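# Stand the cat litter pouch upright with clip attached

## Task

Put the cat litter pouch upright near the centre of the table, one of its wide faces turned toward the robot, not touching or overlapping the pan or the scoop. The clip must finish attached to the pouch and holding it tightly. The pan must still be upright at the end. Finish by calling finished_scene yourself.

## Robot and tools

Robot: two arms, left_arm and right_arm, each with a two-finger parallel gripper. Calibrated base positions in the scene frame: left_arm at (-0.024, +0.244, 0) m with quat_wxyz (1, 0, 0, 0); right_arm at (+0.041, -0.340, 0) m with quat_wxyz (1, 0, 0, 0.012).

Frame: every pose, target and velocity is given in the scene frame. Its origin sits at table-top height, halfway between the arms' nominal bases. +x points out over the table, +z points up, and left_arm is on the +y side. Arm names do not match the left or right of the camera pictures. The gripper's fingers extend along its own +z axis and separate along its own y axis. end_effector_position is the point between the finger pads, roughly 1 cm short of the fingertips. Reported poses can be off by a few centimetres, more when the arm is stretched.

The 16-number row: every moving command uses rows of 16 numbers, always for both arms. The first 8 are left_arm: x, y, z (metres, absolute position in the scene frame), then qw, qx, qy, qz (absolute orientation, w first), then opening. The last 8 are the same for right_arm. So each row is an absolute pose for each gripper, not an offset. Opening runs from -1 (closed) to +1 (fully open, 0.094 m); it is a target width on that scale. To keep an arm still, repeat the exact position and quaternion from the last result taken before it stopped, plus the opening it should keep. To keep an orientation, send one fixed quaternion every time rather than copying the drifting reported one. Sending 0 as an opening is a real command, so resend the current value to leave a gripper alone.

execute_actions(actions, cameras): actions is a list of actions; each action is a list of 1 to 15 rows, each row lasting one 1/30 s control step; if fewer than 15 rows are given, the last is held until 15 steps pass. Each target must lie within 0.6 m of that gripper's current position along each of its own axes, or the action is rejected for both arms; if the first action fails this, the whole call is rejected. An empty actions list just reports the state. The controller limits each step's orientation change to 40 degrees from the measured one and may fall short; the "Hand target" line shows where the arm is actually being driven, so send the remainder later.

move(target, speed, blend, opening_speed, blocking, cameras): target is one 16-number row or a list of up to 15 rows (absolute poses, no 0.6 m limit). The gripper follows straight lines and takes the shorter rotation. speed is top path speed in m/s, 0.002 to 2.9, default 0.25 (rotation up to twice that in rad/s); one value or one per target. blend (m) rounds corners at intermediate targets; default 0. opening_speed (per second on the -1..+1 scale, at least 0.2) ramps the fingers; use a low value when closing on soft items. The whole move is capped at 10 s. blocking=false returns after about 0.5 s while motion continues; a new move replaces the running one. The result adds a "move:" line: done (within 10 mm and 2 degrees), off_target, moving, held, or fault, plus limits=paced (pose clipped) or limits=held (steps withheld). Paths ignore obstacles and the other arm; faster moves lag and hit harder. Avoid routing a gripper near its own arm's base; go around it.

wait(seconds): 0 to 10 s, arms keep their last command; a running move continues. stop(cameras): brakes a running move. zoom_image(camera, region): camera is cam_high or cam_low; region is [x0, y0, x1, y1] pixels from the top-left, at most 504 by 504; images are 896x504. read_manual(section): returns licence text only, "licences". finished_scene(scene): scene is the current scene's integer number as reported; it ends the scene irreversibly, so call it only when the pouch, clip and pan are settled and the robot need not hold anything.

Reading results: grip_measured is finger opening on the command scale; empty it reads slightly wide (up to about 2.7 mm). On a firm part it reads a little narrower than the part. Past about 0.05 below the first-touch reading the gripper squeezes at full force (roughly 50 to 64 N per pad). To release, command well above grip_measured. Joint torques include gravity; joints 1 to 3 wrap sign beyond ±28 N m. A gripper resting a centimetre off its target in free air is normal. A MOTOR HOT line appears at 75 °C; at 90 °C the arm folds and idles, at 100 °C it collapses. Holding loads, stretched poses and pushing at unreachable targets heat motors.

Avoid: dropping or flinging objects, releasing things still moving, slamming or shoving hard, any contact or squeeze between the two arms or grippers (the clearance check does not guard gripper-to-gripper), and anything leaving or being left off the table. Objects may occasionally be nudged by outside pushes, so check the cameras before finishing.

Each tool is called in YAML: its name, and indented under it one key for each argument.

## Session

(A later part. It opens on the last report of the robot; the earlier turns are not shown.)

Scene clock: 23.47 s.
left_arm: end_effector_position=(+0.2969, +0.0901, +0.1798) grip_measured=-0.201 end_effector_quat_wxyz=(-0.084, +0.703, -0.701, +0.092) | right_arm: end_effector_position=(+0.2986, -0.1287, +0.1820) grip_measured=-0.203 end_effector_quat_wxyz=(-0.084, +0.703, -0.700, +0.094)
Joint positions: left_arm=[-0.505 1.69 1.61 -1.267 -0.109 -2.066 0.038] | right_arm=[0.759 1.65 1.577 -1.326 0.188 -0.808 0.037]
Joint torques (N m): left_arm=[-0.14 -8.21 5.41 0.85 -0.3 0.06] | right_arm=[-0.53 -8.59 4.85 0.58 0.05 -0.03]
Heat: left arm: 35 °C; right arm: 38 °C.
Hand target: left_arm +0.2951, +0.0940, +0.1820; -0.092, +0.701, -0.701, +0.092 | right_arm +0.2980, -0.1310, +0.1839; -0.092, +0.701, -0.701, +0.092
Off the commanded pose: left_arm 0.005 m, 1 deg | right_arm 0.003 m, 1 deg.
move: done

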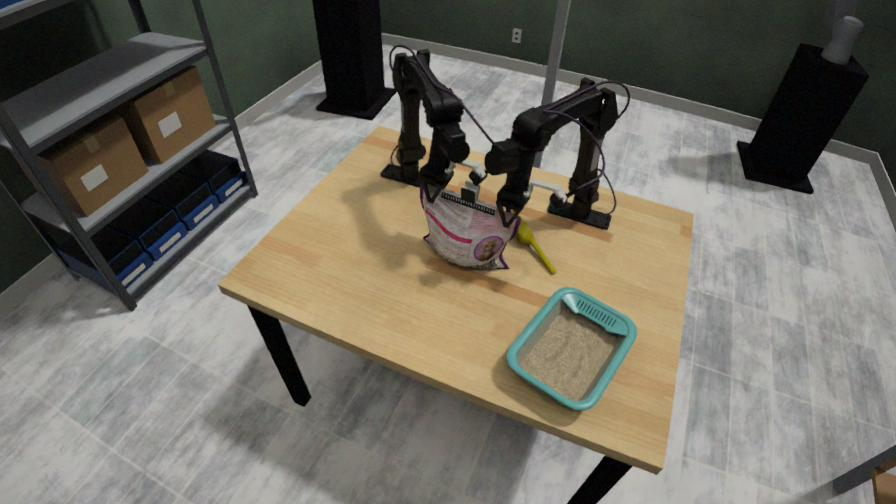

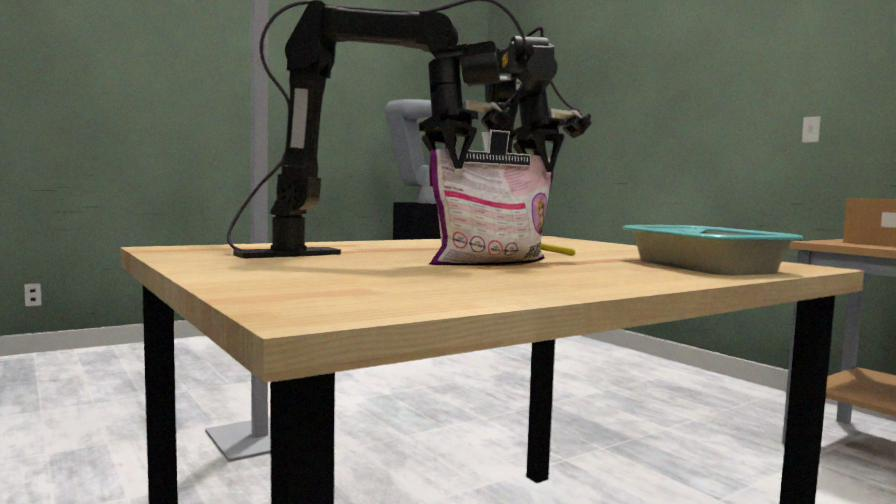

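move:
  target:
    - [0.295,0.096,0.29,0.0923,-0.701,0.701,-0.0923,-0.1,0.298,-0.133,0.29,0.0923,-0.701,0.701,-0.0923,-0.1]
  speed: 0.11
  opening_speed: 1.0

zoom_image:
  camera: "cam_high"
  region: [400, 140, 580, 300]

zoom_image:
  camera: "cam_low"
  region: [400, 80, 620, 290]

Scene clock: 25.07 s.
left_arm: end_effector_position=(+0.2985, +0.0893, +0.2773) grip_measured=-0.101 end_effector_quat_wxyz=(-0.098, +0.695, -0.699, +0.138) | right_arm: end_effector_position=(+0.2989, -0.1295, +0.2796) grip_measured=-0.102 end_effector_quat_wxyz=(-0.158, +0.702, -0.688, +0.097)
Joint positions: left_arm=[-0.505 1.741 2.057 -1.565 -0.11 -2.053 0.042] | right_arm=[0.757 1.636 1.937 -1.548 0.188 -0.841 0.042]
Joint torques (N m): left_arm=[0.43 -8.16 7.83 0.79 -0.3 0.08] | right_arm=[-0.75 -7.05 7.28 0.64 0.07 -0.06]
Heat: left arm: 35 °C; right arm: 38 °C.
Hand target: left_arm +0.2949, +0.0961, +0.2892; -0.109, +0.694, -0.697, +0.145 | right_arm +0.2979, -0.1331, +0.2892; -0.169, +0.698, -0.689, +0.097
Off the commanded pose: left_arm 0.015 m, 5 deg | right_arm 0.011 m, 8 deg.
joint sent to its limit (left arm) — joint 4 (wrist pitch), lower limit. The joint targets are off in orientation, not in position.
joint sent to its limit (right arm) — joint 4 (wrist pitch), lower limit. The joint targets are off in orientation, not in position.
move: off_target (left_arm, right_arm)

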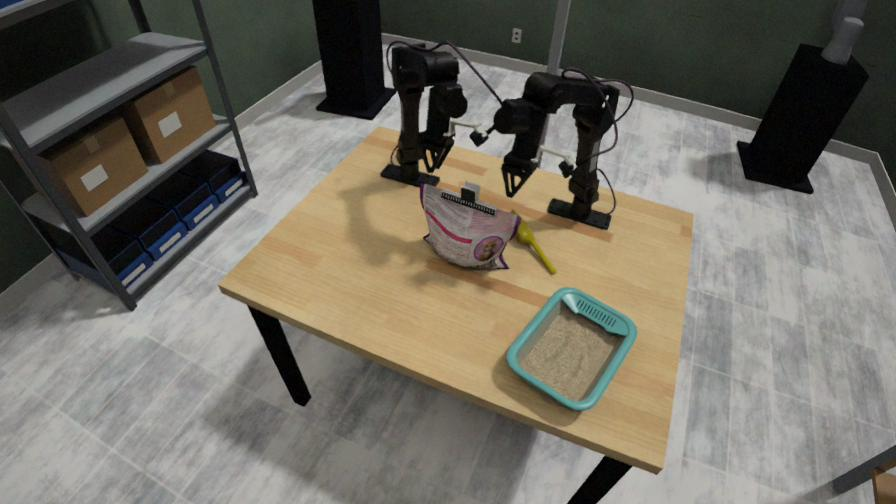

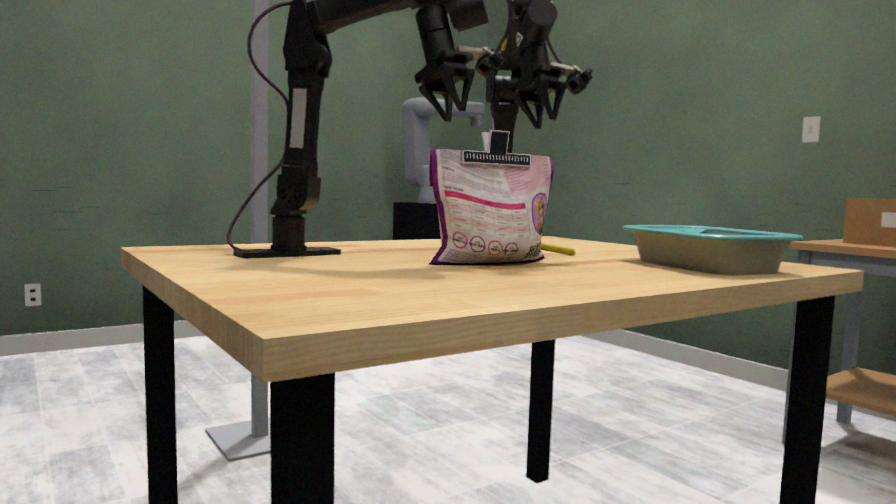

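Scaled by 2.800.

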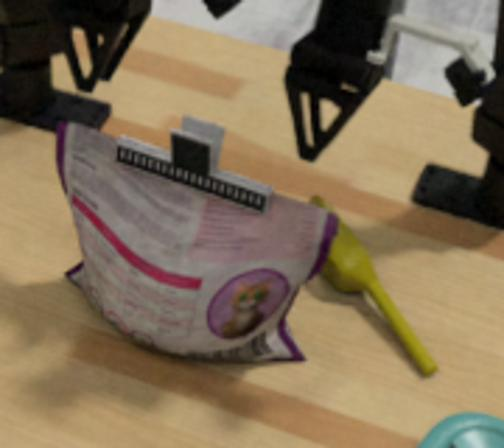

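Scaled by 2.291.

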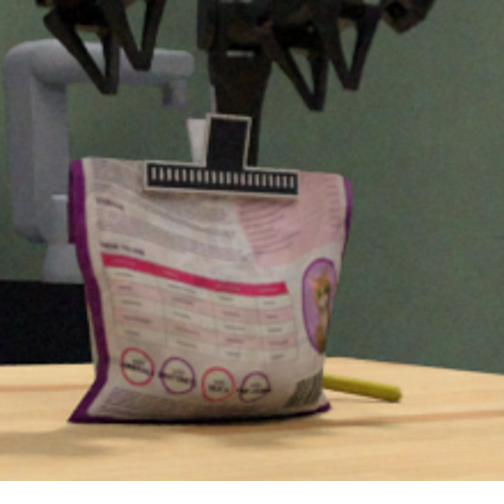

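finished_scene:
  scene: 3

The scene is finished: the task was done.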